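# Six arms lay a framed panel across two sawhorses

## Task

Place the framed panel so it rests on both sawhorses, bridging them, with most of the top surface of each sawhorse beam underneath it.

## Robot and tools

Team: six identical i2rt Big YAM arms, arm1 to arm6. Each has six joints, a right hand and a wrist camera (armN_cam_wrist). The hand has three fingers (index, middle, ring) and a thumb, four hinges each, every hinge on its own motor. cam_high is a fixed room camera (896x504); wrist cameras are fisheye (672x504) and look roughly 45 degrees off the straight fingers toward the index knuckle, partly blocked by an open hand.

Frames: one shared scene frame in metres, origin on the floor, +z up. Arm feet (x, y, z): arm1 -0.391, +1.018, +0.927; arm2 +0.319, +0.993, +0.819; arm3 -0.341, -1.000, +0.903; arm4 +0.398, -1.023, +0.868; arm5 +1.479, +0.055, +0.572; arm6 -1.479, -0.050, +0.547. Each foot faces along its own +x: arms 1 and 2 point toward -y, arms 3 and 4 toward +y, arm5 toward -x, arm6 toward +x. Reach is about 1.06 m from the joint1 axis. Hand point axes: +z runs along straight fingers to the tips, +x crosses the palm away from the thumb, +y points out of the palm face (palm surface at y = -0.062). With joints 1, 5, 6 at 0 and the hand level, the palm faces up.

move: keys arm1..arm6 and cameras. Each arm key holds a separate object for that arm only; an arm left out gets no new command. Inside an arm's object:
- joints: a dict of absolute targets by name. joint1_rad -2.879..2.879 (base yaw, + counter-clockwise from above), joint2_rad 0..3.141 (shoulder, + lifts then swings forward), joint3_rad 0..3.019 (elbow, + opens), joint4_rad -1.692..1.57 (hand pitch, + fingers up), joint5_rad -1.57..1.57 (sideways, + to the arm's right), joint6_rad -2.094..2.094 (roll, + clockwise from behind). Hand keys hand_index_mcp ... hand_thumb_ipl take -1..1, a linear scale between each hinge's two stops; moving toward -1 curls/closes. Straight values: finger _mcp +0.75, _pip +0.58, _dip +0.70, _abd 0; thumb_cmc +0.71, thumb_axl +0.68, thumb_mcp +0.23, thumb_ipl +0.17. hand_current_limit -1..1 maps to a cap of 0..550 mA (starts at +0.4); hand_speed -0.96..1 sets set-point speed as (n+1)/2 of 8.5 rad/s (starts at -0.6). Omitted hand keys keep their goals, so a grip holds.
- target: one list of 7 numbers [x, y, z, qw, qx, qy, qz], an absolute hand pose in the scene frame (metres, unit quaternion), reached along a straight line starting at the current hand_target. When target is given, joints may contain only hand_ keys.
- speed: top path speed in m/s, 0.002..0.5, default 0.25; rotation is capped at twice that in rad/s. Only valid together with target.
- min_time_s: 0.1..8 s, the shortest duration for this arm's joint motions.
All motions in one call start together; all hand paths of a call finish together, paced by the slowest, lasting 0.5 to 10 s; no call exceeds 15 s. The controller keeps each path point within 100 mm and 20 degrees of the measured hand, so expect lag, overshoot of speed near full stretch, and centimetre-level end errors. Paths do not avoid obstacles or other arms. Joint paths can swing wide because joints move at different rates.
cameras: list of names, or ["all"], or []. A call with no arm keys returns full state plus images and the scene number.

wait: seconds 0..10; nothing new is commanded. zoom_image: camera plus region [x0, y0, x1, y1] in pixels from the top-left, at most 504 by 504, only on the newest images. finished_scene: scene = the current scene's number; irreversible, the panel must stay placed without help.

Reading results: the "move" line gives per arm "done" or its worst status. joint_status/hand_status words: off_target (rested away, may still push), time_out (joint kept a nearby target and keeps pushing; send its reported position to relax it), not_followed (a self/inter-arm collision check withheld the targets; also reported as "joint command not followed" or "pose unreachable"), limit_stop_at_motor_heat (resend the target). on_its_own lists uncommanded behaviour; "held at" is a target, not a reading. "as last shown" marks arms not named in the call. hand_state gives one word per motor: moving, goal, blocked (pressing), overload (shut down). *_current_ma is positive when pushing toward -1. Joint velocities in rad/s; "within noise" means still. Joint torques include the arm's weight; numbers 3 and 4 wrap at ±28 N m. hand is the measured pose, hand_target the commanded one. A MOTOR HOT line warns of heating; OVER-TEMPERATURE FAULT means that arm went limp for 30 s or more.

Cautions: a hard squeeze between two robots (including one hand closing on another's fingers) fails the scene; hits can too, and the collision check may act late and lets hands and wrist cameras meet. Arms keep pushing after contact, which heats motors; holding loads or full stretch also heats them. A finger motor at 495 mA or more for 5 s shuts off for 10 s. Do not slam, drop, or let the panel fall far, and keep everything in the work area and off the floor. Loose objects may get small random pushes. If a move or wait in a reply is refused or interrupted by a stop, the remaining calls in that reply are skipped. The robots hold the last command while you think.

Each tool is called after "Emit:" as a command line: name --argument value for each argument, lists and objects as JSON in quotes; but a table of rows of numbers goes row by row, as --pt "numbers of a row", without its own name.

## Session

Emit:
move

Scene clock: 0.00 s.
Joint torques (N m): no reading
Motor temperatures (°C): arm1=[32 40 38 35 36 31] | arm2=[37 37 36 32 31 33] | arm3=[37 32 35 33 30 35] | arm4=[33 36 31 36 29 34] | arm5=[37 38 35 38 34 35] | arm6=[32 34 32 35 37 31]
Heat: arm1: hottest joint2_rad 40 °C; arm2: hottest joint1_rad 37 °C; arm3: hottest joint1_rad 37 °C; arm4: hottest joint2_rad 36 °C; arm5: hottest joint2_rad 38 °C; arm6: hottest joint5_rad 37 °C.
Joint velocities: within noise
arm1.joint_positions: joint1_rad=-0.188 joint2_rad=+0.569 joint3_rad=+1.341 joint4_rad=-1.202 joint5_rad=+0.090 joint6_rad=+1.120 hand_index_mcp=+0.753 hand_index_abd=+0.000 hand_index_pip=+0.577 hand_index_dip=+0.696 hand_middle_mcp=+0.753 hand_middle_abd=+0.000 hand_middle_pip=+0.577 hand_middle_dip=+0.696 hand_ring_mcp=+0.753 hand_ring_abd=+0.000 hand_ring_pip=+0.577 hand_ring_dip=+0.696 hand_thumb_cmc=+0.714 hand_thumb_axl=+0.677 hand_thumb_mcp=+0.226 hand_thumb_ipl=+0.168 hand_current_limit=+0.400 hand_speed=-0.600
arm1.joint_status: not commanded
arm1.hand_state: goal,goal,goal,goal,goal,goal,goal,goal,goal,goal,goal,goal,goal,goal,goal,goal
arm1.index_mcp_current_ma: 0
arm1.index_abd_current_ma: 0
arm1.index_pip_current_ma: 0
arm1.index_dip_current_ma: 0
arm1.middle_mcp_current_ma: 0
arm1.middle_abd_current_ma: 0
arm1.middle_pip_current_ma: 0
arm1.middle_dip_current_ma: 0
arm1.ring_mcp_current_ma: 0
arm1.ring_abd_current_ma: 0
arm1.ring_pip_current_ma: 0
arm1.ring_dip_current_ma: 0
arm1.thumb_cmc_current_ma: 0
arm1.thumb_axl_current_ma: 0
arm1.thumb_mcp_current_ma: 0
arm1.thumb_ipl_current_ma: 0
arm1.hand_goal_index_mcp: 0.754
arm1.hand_goal_index_abd: 0.000
arm1.hand_goal_index_pip: 0.576
arm1.hand_goal_index_dip: 0.696
arm1.hand_goal_middle_mcp: 0.754
arm1.hand_goal_middle_abd: 0.000
arm1.hand_goal_middle_pip: 0.576
arm1.hand_goal_middle_dip: 0.696
arm1.hand_goal_ring_mcp: 0.754
arm1.hand_goal_ring_abd: 0.000
arm1.hand_goal_ring_pip: 0.576
arm1.hand_goal_ring_dip: 0.696
arm1.hand_goal_thumb_cmc: 0.714
arm1.hand_goal_thumb_axl: 0.678
arm1.hand_goal_thumb_mcp: 0.226
arm1.hand_goal_thumb_ipl: 0.168
arm1.hand: x=-0.5078 y=+0.7936 z=+1.5030 quat_wxyz=(+0.493, +0.677, -0.496, +0.229) (m; scene frame)
arm1.hand_target: x=-0.5073 y=+0.7972 z=+1.5123 quat_wxyz=(+0.501, +0.672, -0.493, +0.234) (m; scene frame)
arm1.hand_status: not commanded
arm2.joint_positions: joint1_rad=-0.106 joint2_rad=+0.615 joint3_rad=+1.391 joint4_rad=-1.222 joint5_rad=-0.082 joint6_rad=+1.041 hand_index_mcp=+0.753 hand_index_abd=+0.000 hand_index_pip=+0.577 hand_index_dip=+0.696 hand_middle_mcp=+0.753 hand_middle_abd=+0.000 hand_middle_pip=+0.577 hand_middle_dip=+0.696 hand_ring_mcp=+0.753 hand_ring_abd=+0.000 hand_ring_pip=+0.577 hand_ring_dip=+0.696 hand_thumb_cmc=+0.714 hand_thumb_axl=+0.677 hand_thumb_mcp=+0.226 hand_thumb_ipl=+0.168 hand_current_limit=+0.400 hand_speed=-0.600
arm2.joint_status: not commanded
arm2.hand_state: goal,goal,goal,goal,goal,goal,goal,goal,goal,goal,goal,goal,goal,goal,goal,goal
arm2.index_mcp_current_ma: 0
arm2.index_abd_current_ma: 0
arm2.index_pip_current_ma: 0
arm2.index_dip_current_ma: 0
arm2.middle_mcp_current_ma: 0
arm2.middle_abd_current_ma: 0
arm2.middle_pip_current_ma: 0
arm2.middle_dip_current_ma: 0
arm2.ring_mcp_current_ma: 0
arm2.ring_abd_current_ma: 0
arm2.ring_pip_current_ma: 0
arm2.ring_dip_current_ma: 0
arm2.thumb_cmc_current_ma: 0
arm2.thumb_axl_current_ma: 0
arm2.thumb_mcp_current_ma: 0
arm2.thumb_ipl_current_ma: 0
arm2.hand_goal_index_mcp: 0.754
arm2.hand_goal_index_abd: 0.000
arm2.hand_goal_index_pip: 0.576
arm2.hand_goal_index_dip: 0.696
arm2.hand_goal_middle_mcp: 0.754
arm2.hand_goal_middle_abd: 0.000
arm2.hand_goal_middle_pip: 0.576
arm2.hand_goal_middle_dip: 0.696
arm2.hand_goal_ring_mcp: 0.754
arm2.hand_goal_ring_abd: 0.000
arm2.hand_goal_ring_pip: 0.576
arm2.hand_goal_ring_dip: 0.696
arm2.hand_goal_thumb_cmc: 0.714
arm2.hand_goal_thumb_axl: 0.678
arm2.hand_goal_thumb_mcp: 0.226
arm2.hand_goal_thumb_ipl: 0.168
arm2.hand: x=+0.2222 y=+0.7409 z=+1.4038 quat_wxyz=(+0.461, +0.723, -0.437, +0.274) (m; scene frame)
arm2.hand_target: x=+0.2225 y=+0.7447 z=+1.4181 quat_wxyz=(+0.473, +0.716, -0.432, +0.279) (m; scene frame)
arm2.hand_status: not commanded
arm3.joint_positions: joint1_rad=-0.029 joint2_rad=+0.585 joint3_rad=+1.412 joint4_rad=-1.308 joint5_rad=+0.108 joint6_rad=+1.162 hand_index_mcp=+0.753 hand_index_abd=+0.000 hand_index_pip=+0.577 hand_index_dip=+0.696 hand_middle_mcp=+0.753 hand_middle_abd=+0.000 hand_middle_pip=+0.577 hand_middle_dip=+0.696 hand_ring_mcp=+0.753 hand_ring_abd=+0.000 hand_ring_pip=+0.577 hand_ring_dip=+0.696 hand_thumb_cmc=+0.714 hand_thumb_axl=+0.677 hand_thumb_mcp=+0.226 hand_thumb_ipl=+0.168 hand_current_limit=+0.400 hand_speed=-0.600
arm3.joint_status: not commanded
arm3.hand_state: goal,goal,goal,goal,goal,goal,goal,goal,goal,goal,goal,goal,goal,goal,goal,goal
arm3.index_mcp_current_ma: 0
arm3.index_abd_current_ma: 0
arm3.index_pip_current_ma: 0
arm3.index_dip_current_ma: 0
arm3.middle_mcp_current_ma: 0
arm3.middle_abd_current_ma: 0
arm3.middle_pip_current_ma: 0
arm3.middle_dip_current_ma: 0
arm3.ring_mcp_current_ma: 0
arm3.ring_abd_current_ma: 0
arm3.ring_pip_current_ma: 0
arm3.ring_dip_current_ma: 0
arm3.thumb_cmc_current_ma: 0
arm3.thumb_axl_current_ma: 0
arm3.thumb_mcp_current_ma: 0
arm3.thumb_ipl_current_ma: 0
arm3.hand_goal_index_mcp: 0.754
arm3.hand_goal_index_abd: 0.000
arm3.hand_goal_index_pip: 0.576
arm3.hand_goal_index_dip: 0.696
arm3.hand_goal_middle_mcp: 0.754
arm3.hand_goal_middle_abd: 0.000
arm3.hand_goal_middle_pip: 0.576
arm3.hand_goal_middle_dip: 0.696
arm3.hand_goal_ring_mcp: 0.754
arm3.hand_goal_ring_abd: 0.000
arm3.hand_goal_ring_pip: 0.576
arm3.hand_goal_ring_dip: 0.696
arm3.hand_goal_thumb_cmc: 0.714
arm3.hand_goal_thumb_axl: 0.678
arm3.hand_goal_thumb_mcp: 0.226
arm3.hand_goal_thumb_ipl: 0.168
arm3.hand: x=-0.2255 y=-0.7900 z=+1.4834 quat_wxyz=(-0.236, +0.507, +0.686, +0.465) (m; scene frame)
arm3.hand_target: x=-0.2256 y=-0.7933 z=+1.4942 quat_wxyz=(-0.242, +0.504, +0.680, +0.474) (m; scene frame)
arm3.hand_status: not commanded
arm4.joint_positions: joint1_rad=-0.325 joint2_rad=+0.624 joint3_rad=+1.358 joint4_rad=-1.169 joint5_rad=-0.086 joint6_rad=+1.125 hand_index_mcp=+0.753 hand_index_abd=+0.000 hand_index_pip=+0.577 hand_index_dip=+0.696 hand_middle_mcp=+0.753 hand_middle_abd=+0.000 hand_middle_pip=+0.577 hand_middle_dip=+0.696 hand_ring_mcp=+0.753 hand_ring_abd=+0.000 hand_ring_pip=+0.577 hand_ring_dip=+0.696 hand_thumb_cmc=+0.714 hand_thumb_axl=+0.677 hand_thumb_mcp=+0.226 hand_thumb_ipl=+0.168 hand_current_limit=+0.400 hand_speed=-0.600
arm4.joint_status: not commanded
arm4.hand_state: goal,goal,goal,goal,goal,goal,goal,goal,goal,goal,goal,goal,goal,goal,goal,goal
arm4.index_mcp_current_ma: 0
arm4.index_abd_current_ma: 0
arm4.index_pip_current_ma: 0
arm4.index_dip_current_ma: 0
arm4.middle_mcp_current_ma: 0
arm4.middle_abd_current_ma: 0
arm4.middle_pip_current_ma: 0
arm4.middle_dip_current_ma: 0
arm4.ring_mcp_current_ma: 0
arm4.ring_abd_current_ma: 0
arm4.ring_pip_current_ma: 0
arm4.ring_dip_current_ma: 0
arm4.thumb_cmc_current_ma: 0
arm4.thumb_axl_current_ma: 0
arm4.thumb_mcp_current_ma: 0
arm4.thumb_ipl_current_ma: 0
arm4.hand_goal_index_mcp: 0.754
arm4.hand_goal_index_abd: 0.000
arm4.hand_goal_index_pip: 0.576
arm4.hand_goal_index_dip: 0.696
arm4.hand_goal_middle_mcp: 0.754
arm4.hand_goal_middle_abd: 0.000
arm4.hand_goal_middle_pip: 0.576
arm4.hand_goal_middle_dip: 0.696
arm4.hand_goal_ring_mcp: 0.754
arm4.hand_goal_ring_abd: 0.000
arm4.hand_goal_ring_pip: 0.576
arm4.hand_goal_ring_dip: 0.696
arm4.hand_goal_thumb_cmc: 0.714
arm4.hand_goal_thumb_axl: 0.678
arm4.hand_goal_thumb_mcp: 0.226
arm4.hand_goal_thumb_ipl: 0.168
arm4.hand: x=+0.5725 y=-0.8030 z=+1.4401 quat_wxyz=(-0.207, +0.576, +0.615, +0.498) (m; scene frame)
arm4.hand_target: x=+0.5710 y=-0.8057 z=+1.4511 quat_wxyz=(-0.210, +0.571, +0.610, +0.507) (m; scene frame)
arm4.hand_status: not commanded
arm5.joint_positions: joint1_rad=-0.245 joint2_rad=+0.620 joint3_rad=+1.400 joint4_rad=-1.276 joint5_rad=+0.073 joint6_rad=+1.171 hand_index_mcp=+0.753 hand_index_abd=+0.000 hand_index_pip=+0.577 hand_index_dip=+0.696 hand_middle_mcp=+0.753 hand_middle_abd=+0.000 hand_middle_pip=+0.577 hand_middle_dip=+0.696 hand_ring_mcp=+0.753 hand_ring_abd=+0.000 hand_ring_pip=+0.577 hand_ring_dip=+0.696 hand_thumb_cmc=+0.714 hand_thumb_axl=+0.677 hand_thumb_mcp=+0.226 hand_thumb_ipl=+0.168 hand_current_limit=+0.400 hand_speed=-0.600
arm5.joint_status: not commanded
arm5.hand_state: goal,goal,goal,goal,goal,goal,goal,goal,goal,goal,goal,goal,goal,goal,goal,goal
arm5.index_mcp_current_ma: 0
arm5.index_abd_current_ma: 0
arm5.index_pip_current_ma: 0
arm5.index_dip_current_ma: 0
arm5.middle_mcp_current_ma: 0
arm5.middle_abd_current_ma: 0
arm5.middle_pip_current_ma: 0
arm5.middle_dip_current_ma: 0
arm5.ring_mcp_current_ma: 0
arm5.ring_abd_current_ma: 0
arm5.ring_pip_current_ma: 0
arm5.ring_dip_current_ma: 0
arm5.thumb_cmc_current_ma: 0
arm5.thumb_axl_current_ma: 0
arm5.thumb_mcp_current_ma: 0
arm5.thumb_ipl_current_ma: 0
arm5.hand_goal_index_mcp: 0.754
arm5.hand_goal_index_abd: 0.000
arm5.hand_goal_index_pip: 0.576
arm5.hand_goal_index_dip: 0.696
arm5.hand_goal_middle_mcp: 0.754
arm5.hand_goal_middle_abd: 0.000
arm5.hand_goal_middle_pip: 0.576
arm5.hand_goal_middle_dip: 0.696
arm5.hand_goal_ring_mcp: 0.754
arm5.hand_goal_ring_abd: 0.000
arm5.hand_goal_ring_pip: 0.576
arm5.hand_goal_ring_dip: 0.696
arm5.hand_goal_thumb_cmc: 0.714
arm5.hand_goal_thumb_axl: 0.678
arm5.hand_goal_thumb_mcp: 0.226
arm5.hand_goal_thumb_ipl: 0.168
arm5.hand: x=+1.2710 y=+0.2245 z=+1.1393 quat_wxyz=(-0.471, -0.031, +0.860, +0.194) (m; scene frame)
arm5.hand_target: x=+1.2744 y=+0.2237 z=+1.1535 quat_wxyz=(-0.484, -0.030, +0.852, +0.198) (m; scene frame)
arm5.hand_status: not commanded
arm6.joint_positions: joint1_rad=+0.172 joint2_rad=+0.647 joint3_rad=+1.366 joint4_rad=-1.301 joint5_rad=+0.042 joint6_rad=+1.027 hand_index_mcp=+0.753 hand_index_abd=+0.000 hand_index_pip=+0.577 hand_index_dip=+0.696 hand_middle_mcp=+0.753 hand_middle_abd=+0.000 hand_middle_pip=+0.577 hand_middle_dip=+0.696 hand_ring_mcp=+0.753 hand_ring_abd=+0.000 hand_ring_pip=+0.577 hand_ring_dip=+0.696 hand_thumb_cmc=+0.714 hand_thumb_axl=+0.677 hand_thumb_mcp=+0.226 hand_thumb_ipl=+0.168 hand_current_limit=+0.400 hand_speed=-0.600
arm6.joint_status: not commanded
arm6.hand_state: goal,goal,goal,goal,goal,goal,goal,goal,goal,goal,goal,goal,goal,goal,goal,goal
arm6.index_mcp_current_ma: 0
arm6.index_abd_current_ma: 0
arm6.index_pip_current_ma: 0
arm6.index_dip_current_ma: 0
arm6.middle_mcp_current_ma: 0
arm6.middle_abd_current_ma: 0
arm6.middle_pip_current_ma: 0
arm6.middle_dip_current_ma: 0
arm6.ring_mcp_current_ma: 0
arm6.ring_abd_current_ma: 0
arm6.ring_pip_current_ma: 0
arm6.ring_dip_current_ma: 0
arm6.thumb_cmc_current_ma: 0
arm6.thumb_axl_current_ma: 0
arm6.thumb_mcp_current_ma: 0
arm6.thumb_ipl_current_ma: 0
arm6.hand_goal_index_mcp: 0.754
arm6.hand_goal_index_abd: 0.000
arm6.hand_goal_index_pip: 0.576
arm6.hand_goal_index_dip: 0.696
arm6.hand_goal_middle_mcp: 0.754
arm6.hand_goal_middle_abd: 0.000
arm6.hand_goal_middle_pip: 0.576
arm6.hand_goal_middle_dip: 0.696
arm6.hand_goal_ring_mcp: 0.754
arm6.hand_goal_ring_abd: 0.000
arm6.hand_goal_ring_pip: 0.576
arm6.hand_goal_ring_dip: 0.696
arm6.hand_goal_thumb_cmc: 0.714
arm6.hand_goal_thumb_axl: 0.678
arm6.hand_goal_thumb_mcp: 0.226
arm6.hand_goal_thumb_ipl: 0.168
arm6.hand: x=-1.1952 y=-0.0811 z=+1.0954 quat_wxyz=(+0.095, +0.822, +0.319, +0.461) (m; scene frame)
arm6.hand_target: x=-1.1977 y=-0.0817 z=+1.1063 quat_wxyz=(+0.097, +0.817, +0.317, +0.471) (m; scene frame)
arm6.hand_status: not commanded
pictures: arm1_cam_wrist, arm2_cam_wrist, arm3_cam_wrist, arm4_cam_wrist, arm5_cam_wrist, arm6_cam_wrist, cam_high

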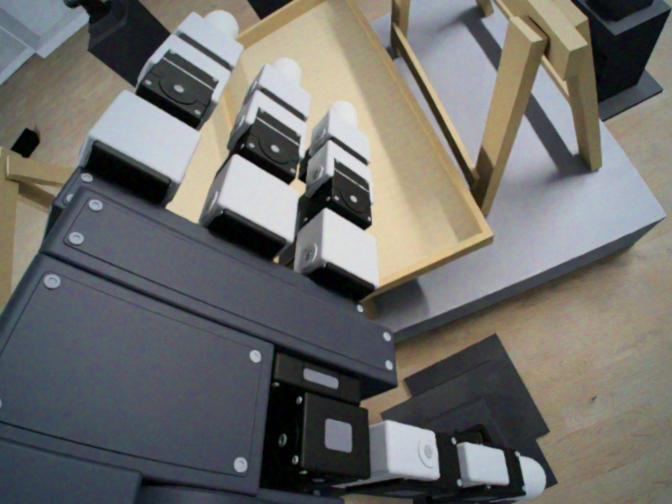

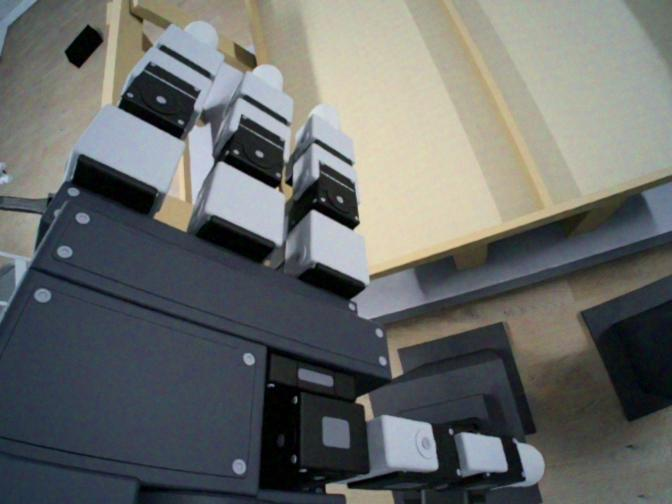

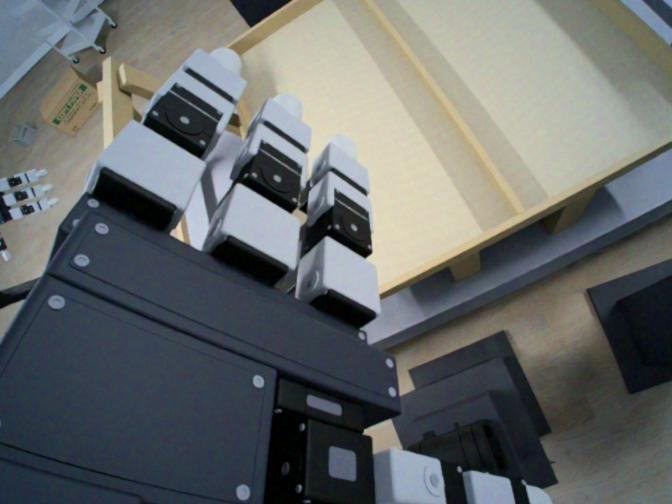

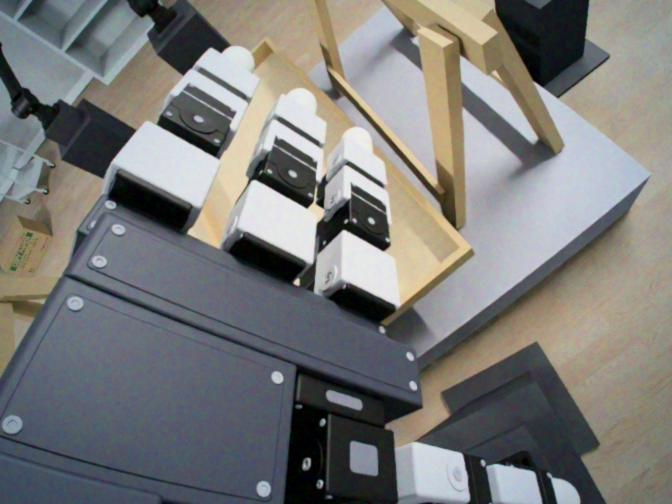

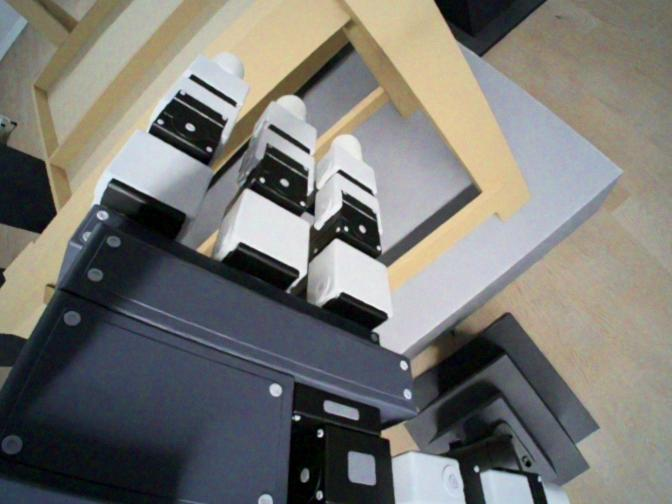

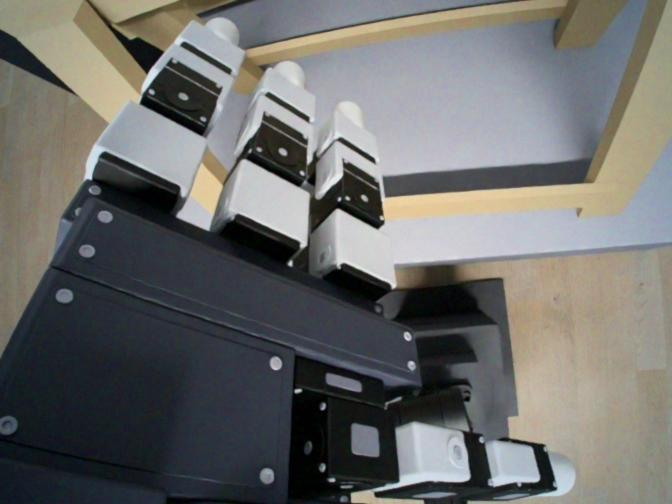

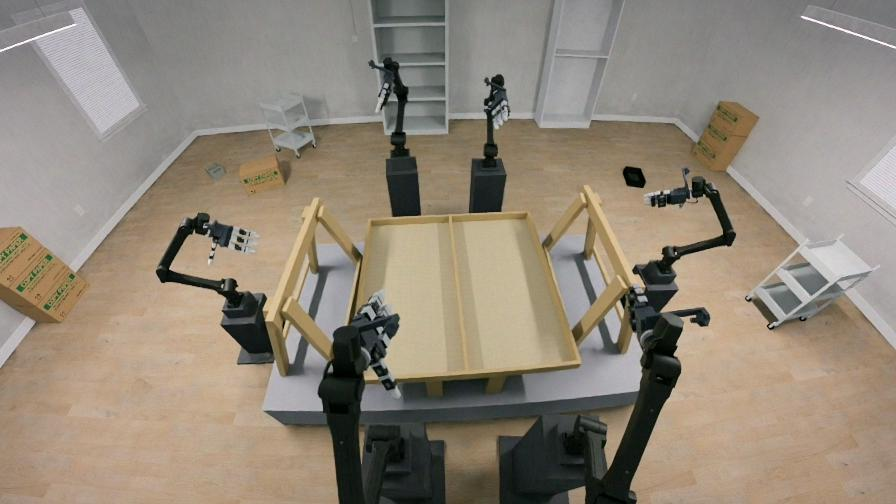

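Emit:
zoom_image --camera "cam_high" --region '[240, 170, 460, 430]'

Emit:
zoom_image --camera "cam_high" --region '[440, 170, 660, 430]'

Scaled by 1.938 from the camera's 896x504 image, which has a finer 1280x720 frame.

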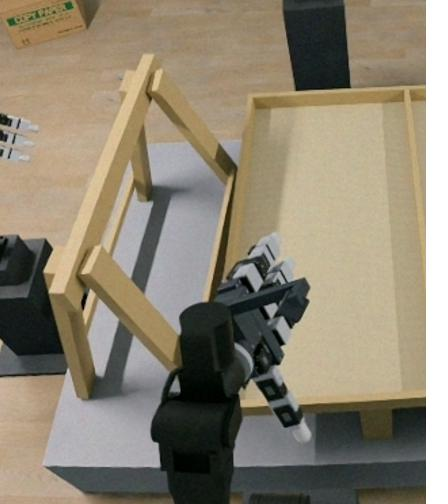

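Scaled by 1.938 from the camera's 896x504 image, which has a finer 1280x720 frame.

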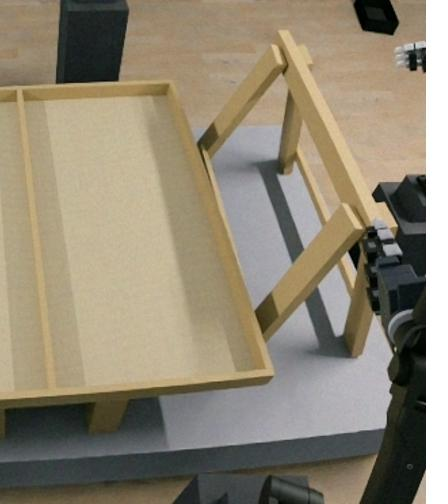

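Emit:
zoom_image --camera "cam_high" --region '[300, 330, 680, 504]'

Emit:
zoom_image --camera "arm2_cam_wrist" --region '[330, 0, 672, 504]'

Emit:
zoom_image --camera "arm6_cam_wrist" --region '[170, 0, 672, 504]'

Scaled by 1.326 from the camera's 896x504 image, which has a finer 1280x720 frame.

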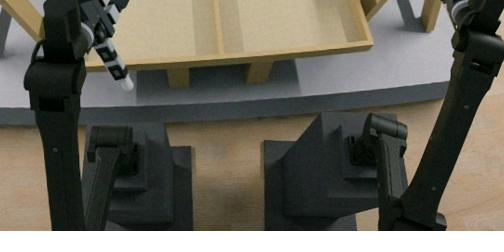

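Scaled by 1.000.

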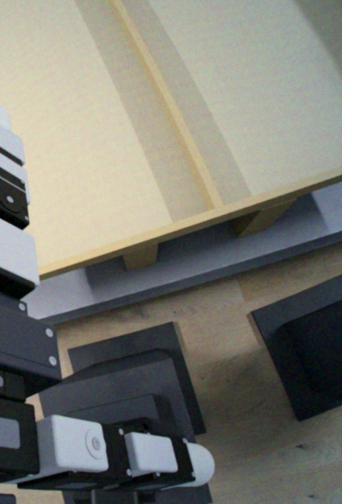

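Scaled by 1.000.

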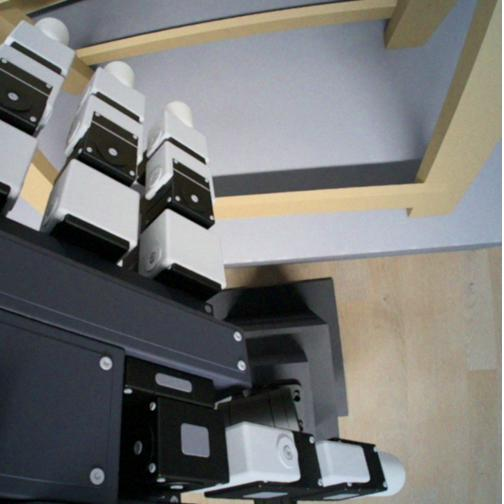

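Emit:
move --arm1 '{"joints":{"joint1_rad":-0.095,"joint2_rad":1.57,"joint3_rad":1.57,"joint4_rad":-1.3,"joint5_rad":0,"joint6_rad":0},"min_time_s":2.5}' --arm2 '{"joints":{"joint1_rad":-0.01,"joint2_rad":1.57,"joint3_rad":1.57,"joint4_rad":-1.3,"joint5_rad":0,"joint6_rad":0},"min_time_s":2.5}' --arm3 '{"joints":{"joint1_rad":0.017,"joint2_rad":1.57,"joint3_rad":1.57,"joint4_rad":-1.3,"joint5_rad":0,"joint6_rad":0},"min_time_s":2.5}' --arm4 '{"joints":{"joint1_rad":0.12,"joint2_rad":1.57,"joint3_rad":1.57,"joint4_rad":-1.3,"joint5_rad":0,"joint6_rad":0},"min_time_s":2.5}' --arm6 '{"joints":{"joint1_rad":-0.03,"joint5_rad":0,"joint6_rad":0},"min_time_s":2}' --arm5 '{"joints":{"joint1_rad":0.03,"joint5_rad":0,"joint6_rad":0},"min_time_s":2}' --cameras '["all"]'

Scene clock: 129.73 s.
Joint torques (N m): arm1=[1.79 -17.38 12.52 1.1 -0.12 0.07] | arm2=[0.85 -15.5 13.55 0.36 0.18 -0.17] | arm3=[1.49 -11.28 12.31 0.96 -0.06 -0.26] | arm4=[0.91 -12.98 13.6 0.42 0.24 -0.02] | arm5=[-0.09 1.67 8.62 2.81 -0.06 0] | arm6=[-1.55 0.09 10.88 2.54 -0.07 -0.23]
Motor temperatures (°C): arm1=[32 39 43 34 34 31] | arm2=[36 37 44 32 31 32] | arm3=[36 32 40 33 30 34] | arm4=[33 35 40 35 29 32] | arm5=[37 37 40 37 33 34] | arm6=[32 34 37 35 35 31]
Heat: arm1: hottest joint3_rad 43 °C; arm2: hottest joint3_rad 44 °C; arm3: hottest joint3_rad 40 °C; arm4: hottest joint3_rad 40 °C; arm5: hottest joint3_rad 40 °C; arm6: hottest joint3_rad 37 °C.
move: arm1 done; arm2 done; arm3 done; arm4 done; arm5 done; arm6 done
Joint velocities: within noise
arm1.joint_positions: joint1_rad=-0.105 joint2_rad=+1.557 joint3_rad=+1.514 joint4_rad=-1.288 joint5_rad=+0.003 joint6_rad=+0.010 hand_index_mcp=+0.756 hand_index_abd=+0.001 hand_index_pip=+0.577 hand_index_dip=+0.696 hand_middle_mcp=+0.756 hand_middle_abd=+0.001 hand_middle_pip=+0.577 hand_middle_dip=+0.696 hand_ring_mcp=+0.756 hand_ring_abd=+0.001 hand_ring_pip=+0.577 hand_ring_dip=+0.696 hand_thumb_cmc=+0.717 hand_thumb_axl=+0.677 hand_thumb_mcp=+0.224 hand_thumb_ipl=+0.168 hand_current_limit=+0.400 hand_speed=-0.600
arm1.joint_status: all done
arm1.hand_state: goal,goal,goal,goal,goal,goal,goal,goal,goal,goal,goal,goal,goal,goal,goal,goal
arm1.index_mcp_current_ma: 4
arm1.index_abd_current_ma: 1
arm1.index_pip_current_ma: 1
arm1.index_dip_current_ma: 0
arm1.middle_mcp_current_ma: 4
arm1.middle_abd_current_ma: 1
arm1.middle_pip_current_ma: 1
arm1.middle_dip_current_ma: 0
arm1.ring_mcp_current_ma: 3
arm1.ring_abd_current_ma: 0
arm1.ring_pip_current_ma: 1
arm1.ring_dip_current_ma: 0
arm1.thumb_cmc_current_ma: 4
arm1.thumb_axl_current_ma: -1
arm1.thumb_mcp_current_ma: -5
arm1.thumb_ipl_current_ma: 0
arm1.hand_goal_index_mcp: 0.754
arm1.hand_goal_index_abd: 0.000
arm1.hand_goal_index_pip: 0.576
arm1.hand_goal_index_dip: 0.696
arm1.hand_goal_middle_mcp: 0.754
arm1.hand_goal_middle_abd: 0.000
arm1.hand_goal_middle_pip: 0.576
arm1.hand_goal_middle_dip: 0.696
arm1.hand_goal_ring_mcp: 0.754
arm1.hand_goal_ring_abd: 0.000
arm1.hand_goal_ring_pip: 0.576
arm1.hand_goal_ring_dip: 0.696
arm1.hand_goal_thumb_cmc: 0.714
arm1.hand_goal_thumb_axl: 0.678
arm1.hand_goal_thumb_mcp: 0.226
arm1.hand_goal_thumb_ipl: 0.168
arm1.hand: x=-0.4184 y=+0.4122 z=+1.2025 quat_wxyz=(+0.121, +0.993, -0.010, -0.007) (m; scene frame)
arm1.hand_target: x=-0.4108 y=+0.3996 z=+1.2230 quat_wxyz=(+0.137, +0.991, +0.001, -0.006) (m; scene frame)
arm1.hand_status: not commanded
arm2.joint_positions: joint1_rad=-0.023 joint2_rad=+1.572 joint3_rad=+1.519 joint4_rad=-1.293 joint5_rad=-0.003 joint6_rad=+0.011 hand_index_mcp=+0.756 hand_index_abd=+0.001 hand_index_pip=+0.577 hand_index_dip=+0.696 hand_middle_mcp=+0.756 hand_middle_abd=+0.001 hand_middle_pip=+0.577 hand_middle_dip=+0.696 hand_ring_mcp=+0.756 hand_ring_abd=+0.001 hand_ring_pip=+0.577 hand_ring_dip=+0.696 hand_thumb_cmc=+0.716 hand_thumb_axl=+0.677 hand_thumb_mcp=+0.224 hand_thumb_ipl=+0.168 hand_current_limit=+0.400 hand_speed=-0.600
arm2.joint_status: all done
arm2.hand_state: goal,goal,goal,goal,goal,goal,goal,goal,goal,goal,goal,goal,goal,goal,goal,goal
arm2.index_mcp_current_ma: 9
arm2.index_abd_current_ma: 2
arm2.index_pip_current_ma: 4
arm2.index_dip_current_ma: 0
arm2.middle_mcp_current_ma: 9
arm2.middle_abd_current_ma: 2
arm2.middle_pip_current_ma: 4
arm2.middle_dip_current_ma: 0
arm2.ring_mcp_current_ma: 10
arm2.ring_abd_current_ma: 2
arm2.ring_pip_current_ma: 4
arm2.ring_dip_current_ma: 0
arm2.thumb_cmc_current_ma: 10
arm2.thumb_axl_current_ma: -4
arm2.thumb_mcp_current_ma: -15
arm2.thumb_ipl_current_ma: -2
arm2.hand_goal_index_mcp: 0.754
arm2.hand_goal_index_abd: 0.000
arm2.hand_goal_index_pip: 0.576
arm2.hand_goal_index_dip: 0.696
arm2.hand_goal_middle_mcp: 0.754
arm2.hand_goal_middle_abd: 0.000
arm2.hand_goal_middle_pip: 0.576
arm2.hand_goal_middle_dip: 0.696
arm2.hand_goal_ring_mcp: 0.754
arm2.hand_goal_ring_abd: 0.000
arm2.hand_goal_ring_pip: 0.576
arm2.hand_goal_ring_dip: 0.696
arm2.hand_goal_thumb_cmc: 0.714
arm2.hand_goal_thumb_axl: 0.678
arm2.hand_goal_thumb_mcp: 0.226
arm2.hand_goal_thumb_ipl: 0.168
arm2.hand: x=+0.2862 y=+0.3855 z=+1.0885 quat_wxyz=(+0.115, +0.993, -0.012, +0.001) (m; scene frame)
arm2.hand_target: x=+0.2946 y=+0.3754 z=+1.1156 quat_wxyz=(+0.138, +0.990, -0.001, +0.000) (m; scene frame)
arm2.hand_status: not commanded
arm3.joint_positions: joint1_rad=+0.007 joint2_rad=+1.571 joint3_rad=+1.511 joint4_rad=-1.308 joint5_rad=+0.003 joint6_rad=+0.014 hand_index_mcp=+0.756 hand_index_abd=+0.001 hand_index_pip=+0.577 hand_index_dip=+0.696 hand_middle_mcp=+0.756 hand_middle_abd=+0.000 hand_middle_pip=+0.577 hand_middle_dip=+0.696 hand_ring_mcp=+0.756 hand_ring_abd=+0.000 hand_ring_pip=+0.577 hand_ring_dip=+0.696 hand_thumb_cmc=+0.716 hand_thumb_axl=+0.677 hand_thumb_mcp=+0.223 hand_thumb_ipl=+0.168 hand_current_limit=+0.400 hand_speed=-0.600
arm3.joint_status: all done
arm3.hand_state: goal,goal,goal,goal,goal,goal,goal,goal,goal,goal,goal,goal,goal,goal,goal,goal
arm3.index_mcp_current_ma: 0
arm3.index_abd_current_ma: 0
arm3.index_pip_current_ma: 0
arm3.index_dip_current_ma: 0
arm3.middle_mcp_current_ma: 0
arm3.middle_abd_current_ma: 0
arm3.middle_pip_current_ma: 0
arm3.middle_dip_current_ma: 0
arm3.ring_mcp_current_ma: 0
arm3.ring_abd_current_ma: 0
arm3.ring_pip_current_ma: 0
arm3.ring_dip_current_ma: 0
arm3.thumb_cmc_current_ma: 0
arm3.thumb_axl_current_ma: 0
arm3.thumb_mcp_current_ma: -1
arm3.thumb_ipl_current_ma: 0
arm3.hand_goal_index_mcp: 0.754
arm3.hand_goal_index_abd: 0.000
arm3.hand_goal_index_pip: 0.576
arm3.hand_goal_index_dip: 0.696
arm3.hand_goal_middle_mcp: 0.754
arm3.hand_goal_middle_abd: 0.000
arm3.hand_goal_middle_pip: 0.576
arm3.hand_goal_middle_dip: 0.696
arm3.hand_goal_ring_mcp: 0.754
arm3.hand_goal_ring_abd: 0.000
arm3.hand_goal_ring_pip: 0.576
arm3.hand_goal_ring_dip: 0.696
arm3.hand_goal_thumb_cmc: 0.714
arm3.hand_goal_thumb_axl: 0.678
arm3.hand_goal_thumb_mcp: 0.226
arm3.hand_goal_thumb_ipl: 0.168
arm3.hand: x=-0.3101 y=-0.3982 z=+1.1678 quat_wxyz=(+0.002, +0.012, +0.994, +0.104) (m; scene frame)
arm3.hand_target: x=-0.3177 y=-0.3824 z=+1.2001 quat_wxyz=(+0.000, +0.000, +0.990, +0.138) (m; scene frame)
arm3.hand_status: not commanded
arm4.joint_positions: joint1_rad=+0.115 joint2_rad=+1.564 joint3_rad=+1.515 joint4_rad=-1.289 joint5_rad=-0.002 joint6_rad=+0.010 hand_index_mcp=+0.755 hand_index_abd=+0.001 hand_index_pip=+0.577 hand_index_dip=+0.696 hand_middle_mcp=+0.755 hand_middle_abd=+0.001 hand_middle_pip=+0.577 hand_middle_dip=+0.696 hand_ring_mcp=+0.755 hand_ring_abd=+0.001 hand_ring_pip=+0.577 hand_ring_dip=+0.696 hand_thumb_cmc=+0.716 hand_thumb_axl=+0.677 hand_thumb_mcp=+0.224 hand_thumb_ipl=+0.168 hand_current_limit=+0.400 hand_speed=-0.600
arm4.joint_status: all done
arm4.hand_state: goal,goal,goal,goal,goal,goal,goal,goal,goal,goal,goal,goal,goal,goal,goal,goal
arm4.index_mcp_current_ma: 2
arm4.index_abd_current_ma: 1
arm4.index_pip_current_ma: 1
arm4.index_dip_current_ma: 0
arm4.middle_mcp_current_ma: 2
arm4.middle_abd_current_ma: 1
arm4.middle_pip_current_ma: 1
arm4.middle_dip_current_ma: 0
arm4.ring_mcp_current_ma: 2
arm4.ring_abd_current_ma: 1
arm4.ring_pip_current_ma: 1
arm4.ring_dip_current_ma: 0
arm4.thumb_cmc_current_ma: 3
arm4.thumb_axl_current_ma: -1
arm4.thumb_mcp_current_ma: -5
arm4.thumb_ipl_current_ma: 0
arm4.hand_goal_index_mcp: 0.754
arm4.hand_goal_index_abd: 0.000
arm4.hand_goal_index_pip: 0.576
arm4.hand_goal_index_dip: 0.696
arm4.hand_goal_middle_mcp: 0.754
arm4.hand_goal_middle_abd: 0.000
arm4.hand_goal_middle_pip: 0.576
arm4.hand_goal_middle_dip: 0.696
arm4.hand_goal_ring_mcp: 0.754
arm4.hand_goal_ring_abd: 0.000
arm4.hand_goal_ring_pip: 0.576
arm4.hand_goal_ring_dip: 0.696
arm4.hand_goal_thumb_cmc: 0.714
arm4.hand_goal_thumb_axl: 0.678
arm4.hand_goal_thumb_mcp: 0.226
arm4.hand_goal_thumb_ipl: 0.168
arm4.hand: x=+0.4208 y=-0.4139 z=+1.1355 quat_wxyz=(+0.007, +0.007, +0.993, +0.114) (m; scene frame)
arm4.hand_target: x=+0.4172 y=-0.4024 z=+1.1592 quat_wxyz=(+0.008, +0.000, +0.991, +0.133) (m; scene frame)
arm4.hand_status: not commanded
arm5.joint_positions: joint1_rad=+0.022 joint2_rad=+0.620 joint3_rad=+1.400 joint4_rad=-1.276 joint5_rad=+0.002 joint6_rad=+0.013 hand_index_mcp=+0.760 hand_index_abd=+0.001 hand_index_pip=+0.577 hand_index_dip=+0.696 hand_middle_mcp=+0.759 hand_middle_abd=+0.001 hand_middle_pip=+0.577 hand_middle_dip=+0.696 hand_ring_mcp=+0.760 hand_ring_abd=+0.001 hand_ring_pip=+0.577 hand_ring_dip=+0.696 hand_thumb_cmc=+0.720 hand_thumb_axl=+0.677 hand_thumb_mcp=+0.226 hand_thumb_ipl=+0.168 hand_current_limit=+0.400 hand_speed=-0.600
arm5.joint_status: all done
arm5.hand_state: goal,goal,goal,goal,goal,goal,goal,goal,goal,goal,goal,goal,goal,goal,goal,goal
arm5.index_mcp_current_ma: 4
arm5.index_abd_current_ma: 0
arm5.index_pip_current_ma: 0
arm5.index_dip_current_ma: 0
arm5.middle_mcp_current_ma: 4
arm5.middle_abd_current_ma: 0
arm5.middle_pip_current_ma: 0
arm5.middle_dip_current_ma: 0
arm5.ring_mcp_current_ma: 4
arm5.ring_abd_current_ma: 0
arm5.ring_pip_current_ma: 0
arm5.ring_dip_current_ma: 0
arm5.thumb_cmc_current_ma: 4
arm5.thumb_axl_current_ma: 0
arm5.thumb_mcp_current_ma: 0
arm5.thumb_ipl_current_ma: 0
arm5.hand_goal_index_mcp: 0.754
arm5.hand_goal_index_abd: 0.000
arm5.hand_goal_index_pip: 0.576
arm5.hand_goal_index_dip: 0.696
arm5.hand_goal_middle_mcp: 0.754
arm5.hand_goal_middle_abd: 0.000
arm5.hand_goal_middle_pip: 0.576
arm5.hand_goal_middle_dip: 0.696
arm5.hand_goal_ring_mcp: 0.754
arm5.hand_goal_ring_abd: 0.000
arm5.hand_goal_ring_pip: 0.576
arm5.hand_goal_ring_dip: 0.696
arm5.hand_goal_thumb_cmc: 0.714
arm5.hand_goal_thumb_axl: 0.678
arm5.hand_goal_thumb_mcp: 0.226
arm5.hand_goal_thumb_ipl: 0.168
arm5.hand: x=+1.1940 y=+0.0902 z=+1.2013 quat_wxyz=(-0.365, -0.598, +0.618, +0.357) (m; scene frame)
arm5.hand_target: x=+1.1991 y=+0.0866 z=+1.2171 quat_wxyz=(-0.374, -0.599, +0.605, +0.367) (m; scene frame)
arm5.hand_status: not commanded
arm6.joint_positions: joint1_rad=-0.017 joint2_rad=+0.647 joint3_rad=+1.366 joint4_rad=-1.301 joint5_rad=+0.004 joint6_rad=+0.012 hand_index_mcp=+0.759 hand_index_abd=+0.000 hand_index_pip=+0.577 hand_index_dip=+0.696 hand_middle_mcp=+0.759 hand_middle_abd=+0.000 hand_middle_pip=+0.577 hand_middle_dip=+0.696 hand_ring_mcp=+0.759 hand_ring_abd=+0.000 hand_ring_pip=+0.577 hand_ring_dip=+0.696 hand_thumb_cmc=+0.719 hand_thumb_axl=+0.677 hand_thumb_mcp=+0.226 hand_thumb_ipl=+0.168 hand_current_limit=+0.400 hand_speed=-0.600
arm6.joint_status: all done
arm6.hand_state: goal,goal,goal,goal,goal,goal,goal,goal,goal,goal,goal,goal,goal,goal,goal,goal
arm6.index_mcp_current_ma: 2
arm6.index_abd_current_ma: 0
arm6.index_pip_current_ma: 0
arm6.index_dip_current_ma: 0
arm6.middle_mcp_current_ma: 2
arm6.middle_abd_current_ma: 0
arm6.middle_pip_current_ma: 0
arm6.middle_dip_current_ma: 0
arm6.ring_mcp_current_ma: 2
arm6.ring_abd_current_ma: 0
arm6.ring_pip_current_ma: 0
arm6.ring_dip_current_ma: 0
arm6.thumb_cmc_current_ma: 1
arm6.thumb_axl_current_ma: 0
arm6.thumb_mcp_current_ma: 0
arm6.thumb_ipl_current_ma: 0
arm6.hand_goal_index_mcp: 0.754
arm6.hand_goal_index_abd: 0.000
arm6.hand_goal_index_pip: 0.576
arm6.hand_goal_index_dip: 0.696
arm6.hand_goal_middle_mcp: 0.754
arm6.hand_goal_middle_abd: 0.000
arm6.hand_goal_middle_pip: 0.576
arm6.hand_goal_middle_dip: 0.696
arm6.hand_goal_ring_mcp: 0.754
arm6.hand_goal_ring_abd: 0.000
arm6.hand_goal_ring_pip: 0.576
arm6.hand_goal_ring_dip: 0.696
arm6.hand_goal_thumb_cmc: 0.714
arm6.hand_goal_thumb_axl: 0.678
arm6.hand_goal_thumb_mcp: 0.226
arm6.hand_goal_thumb_ipl: 0.168
arm6.hand: x=-1.1718 y=-0.0644 z=+1.1434 quat_wxyz=(+0.328, +0.619, +0.629, +0.338) (m; scene frame)
arm6.hand_target: x=-1.1755 y=-0.0665 z=+1.1554 quat_wxyz=(+0.338, +0.614, +0.626, +0.342) (m; scene frame)
arm6.hand_status: not commanded
pictures: arm1_cam_wrist, arm2_cam_wrist, arm3_cam_wrist, arm4_cam_wrist, arm5_cam_wrist, arm6_cam_wrist, cam_high
camera_calibration:
arm1_cam_wrist: T_world_to_cam=[[-0.786213, -0.595633, 0.164593, -0.250191], [-0.380724, 0.676685, 0.630196, -1.25025], [-0.486743, 0.432803, -0.75879, 0.656322], [0, 0, 0, 1]] pos_world=[-0.353244, 0.412946, 1.32709]
arm2_cam_wrist: T_world_to_cam=[[-0.803451, -0.564791, 0.188356, 0.266986], [-0.350689, 0.704606, 0.616885, -0.898768], [-0.481128, 0.429582, -0.764182, 0.926097], [0, 0, 0, 1]] pos_world=[0.344894, 0.386233, 1.21186]
arm3_cam_wrist: T_world_to_cam=[[0.792182, 0.596088, 0.130868, 0.362996], [0.434054, -0.701059, 0.565785, -0.847139], [0.429003, -0.391401, -0.814101, 1.05582], [0, 0, 0, 1]] pos_world=[-0.372807, -0.397021, 1.29134]
arm4_cam_wrist: T_world_to_cam=[[0.808039, 0.573968, 0.13279, -0.217946], [0.409328, -0.709089, 0.574146, -1.16553], [0.423701, -0.409578, -0.807913, 0.690754], [0, 0, 0, 1]] pos_world=[0.360522, -0.418457, 1.2562]
arm5_cam_wrist: T_world_to_cam=[[-0.269903, 0.798697, 0.537806, -0.363718], [0.894487, 0.414729, -0.167008, -0.948031], [-0.356433, 0.435985, -0.826361, 1.50185], [0, 0, 0, 1]] pos_world=[1.28514, 0.0288904, 1.27835]
arm6_cam_wrist: T_world_to_cam=[[0.330902, -0.806678, 0.489667, -0.189958], [-0.916692, -0.397958, -0.036123, -1.11107], [0.224006, -0.436921, -0.871161, 1.35059], [0, 0, 0, 1]] pos_world=[-1.25819, -0.00529185, 1.22946]

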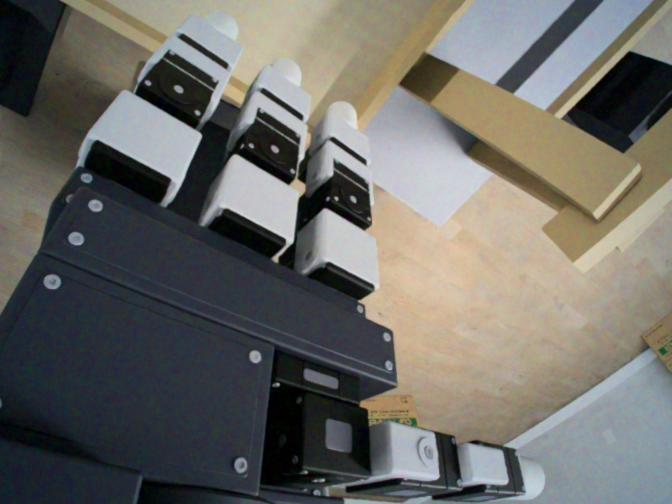

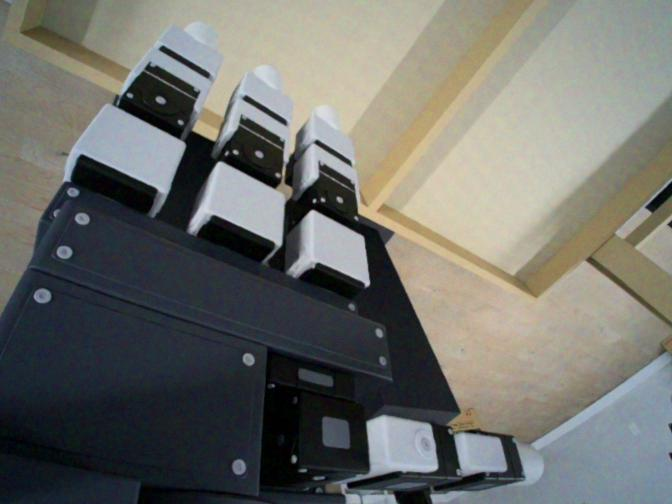

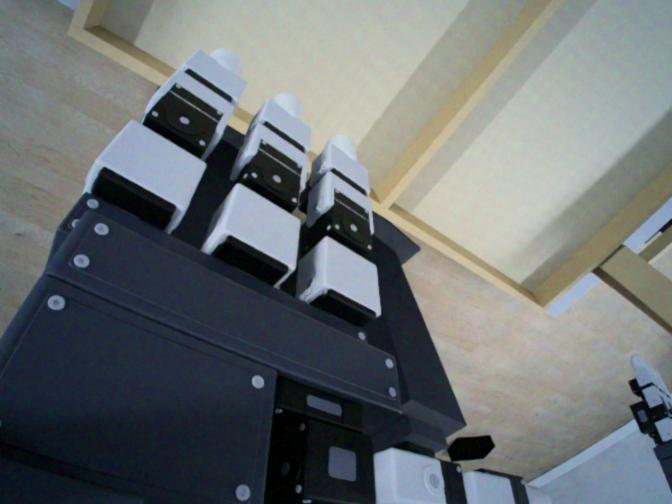

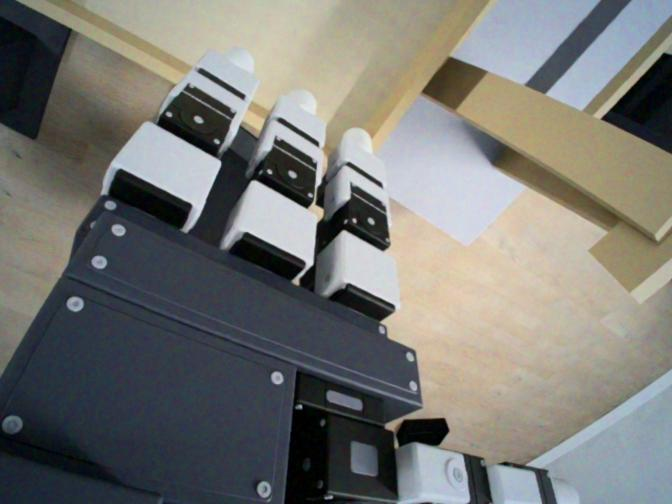

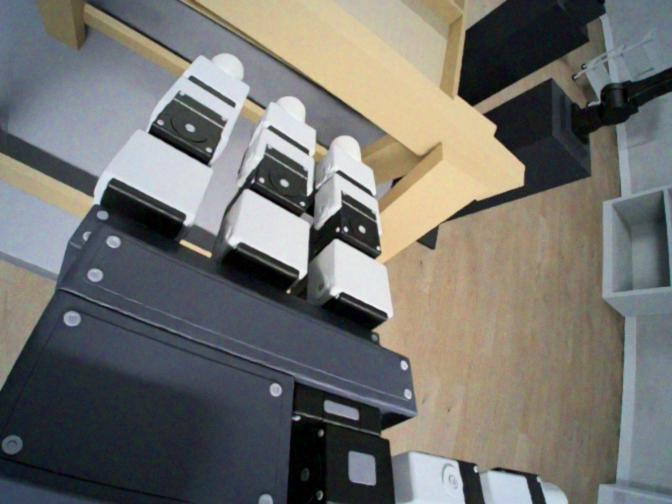

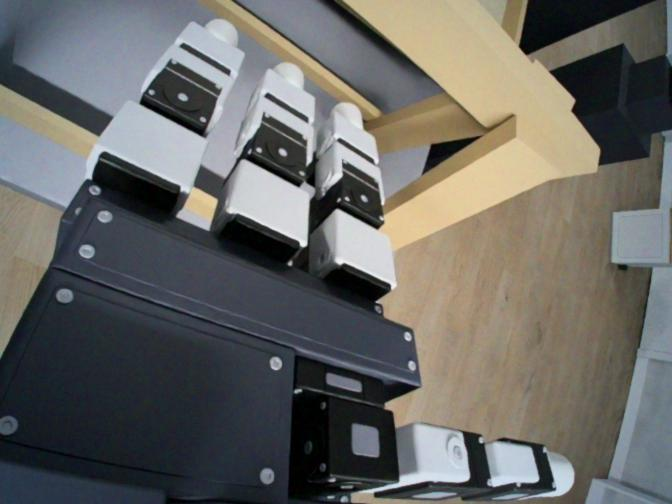

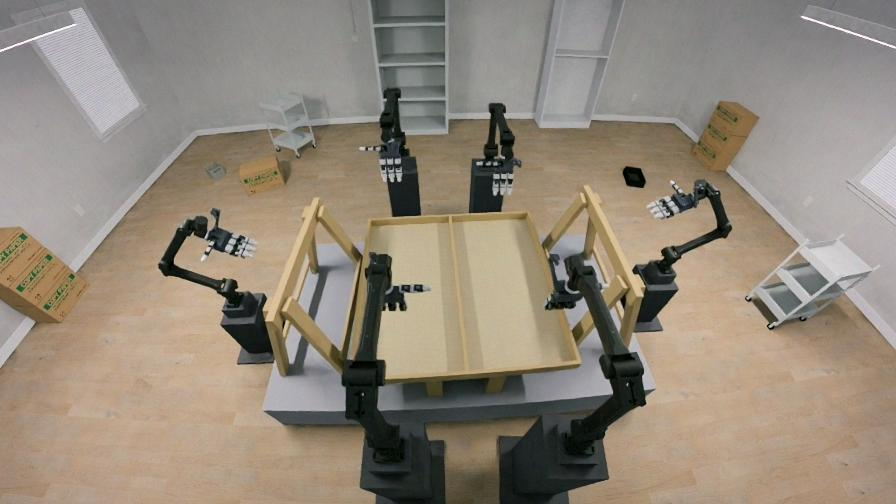

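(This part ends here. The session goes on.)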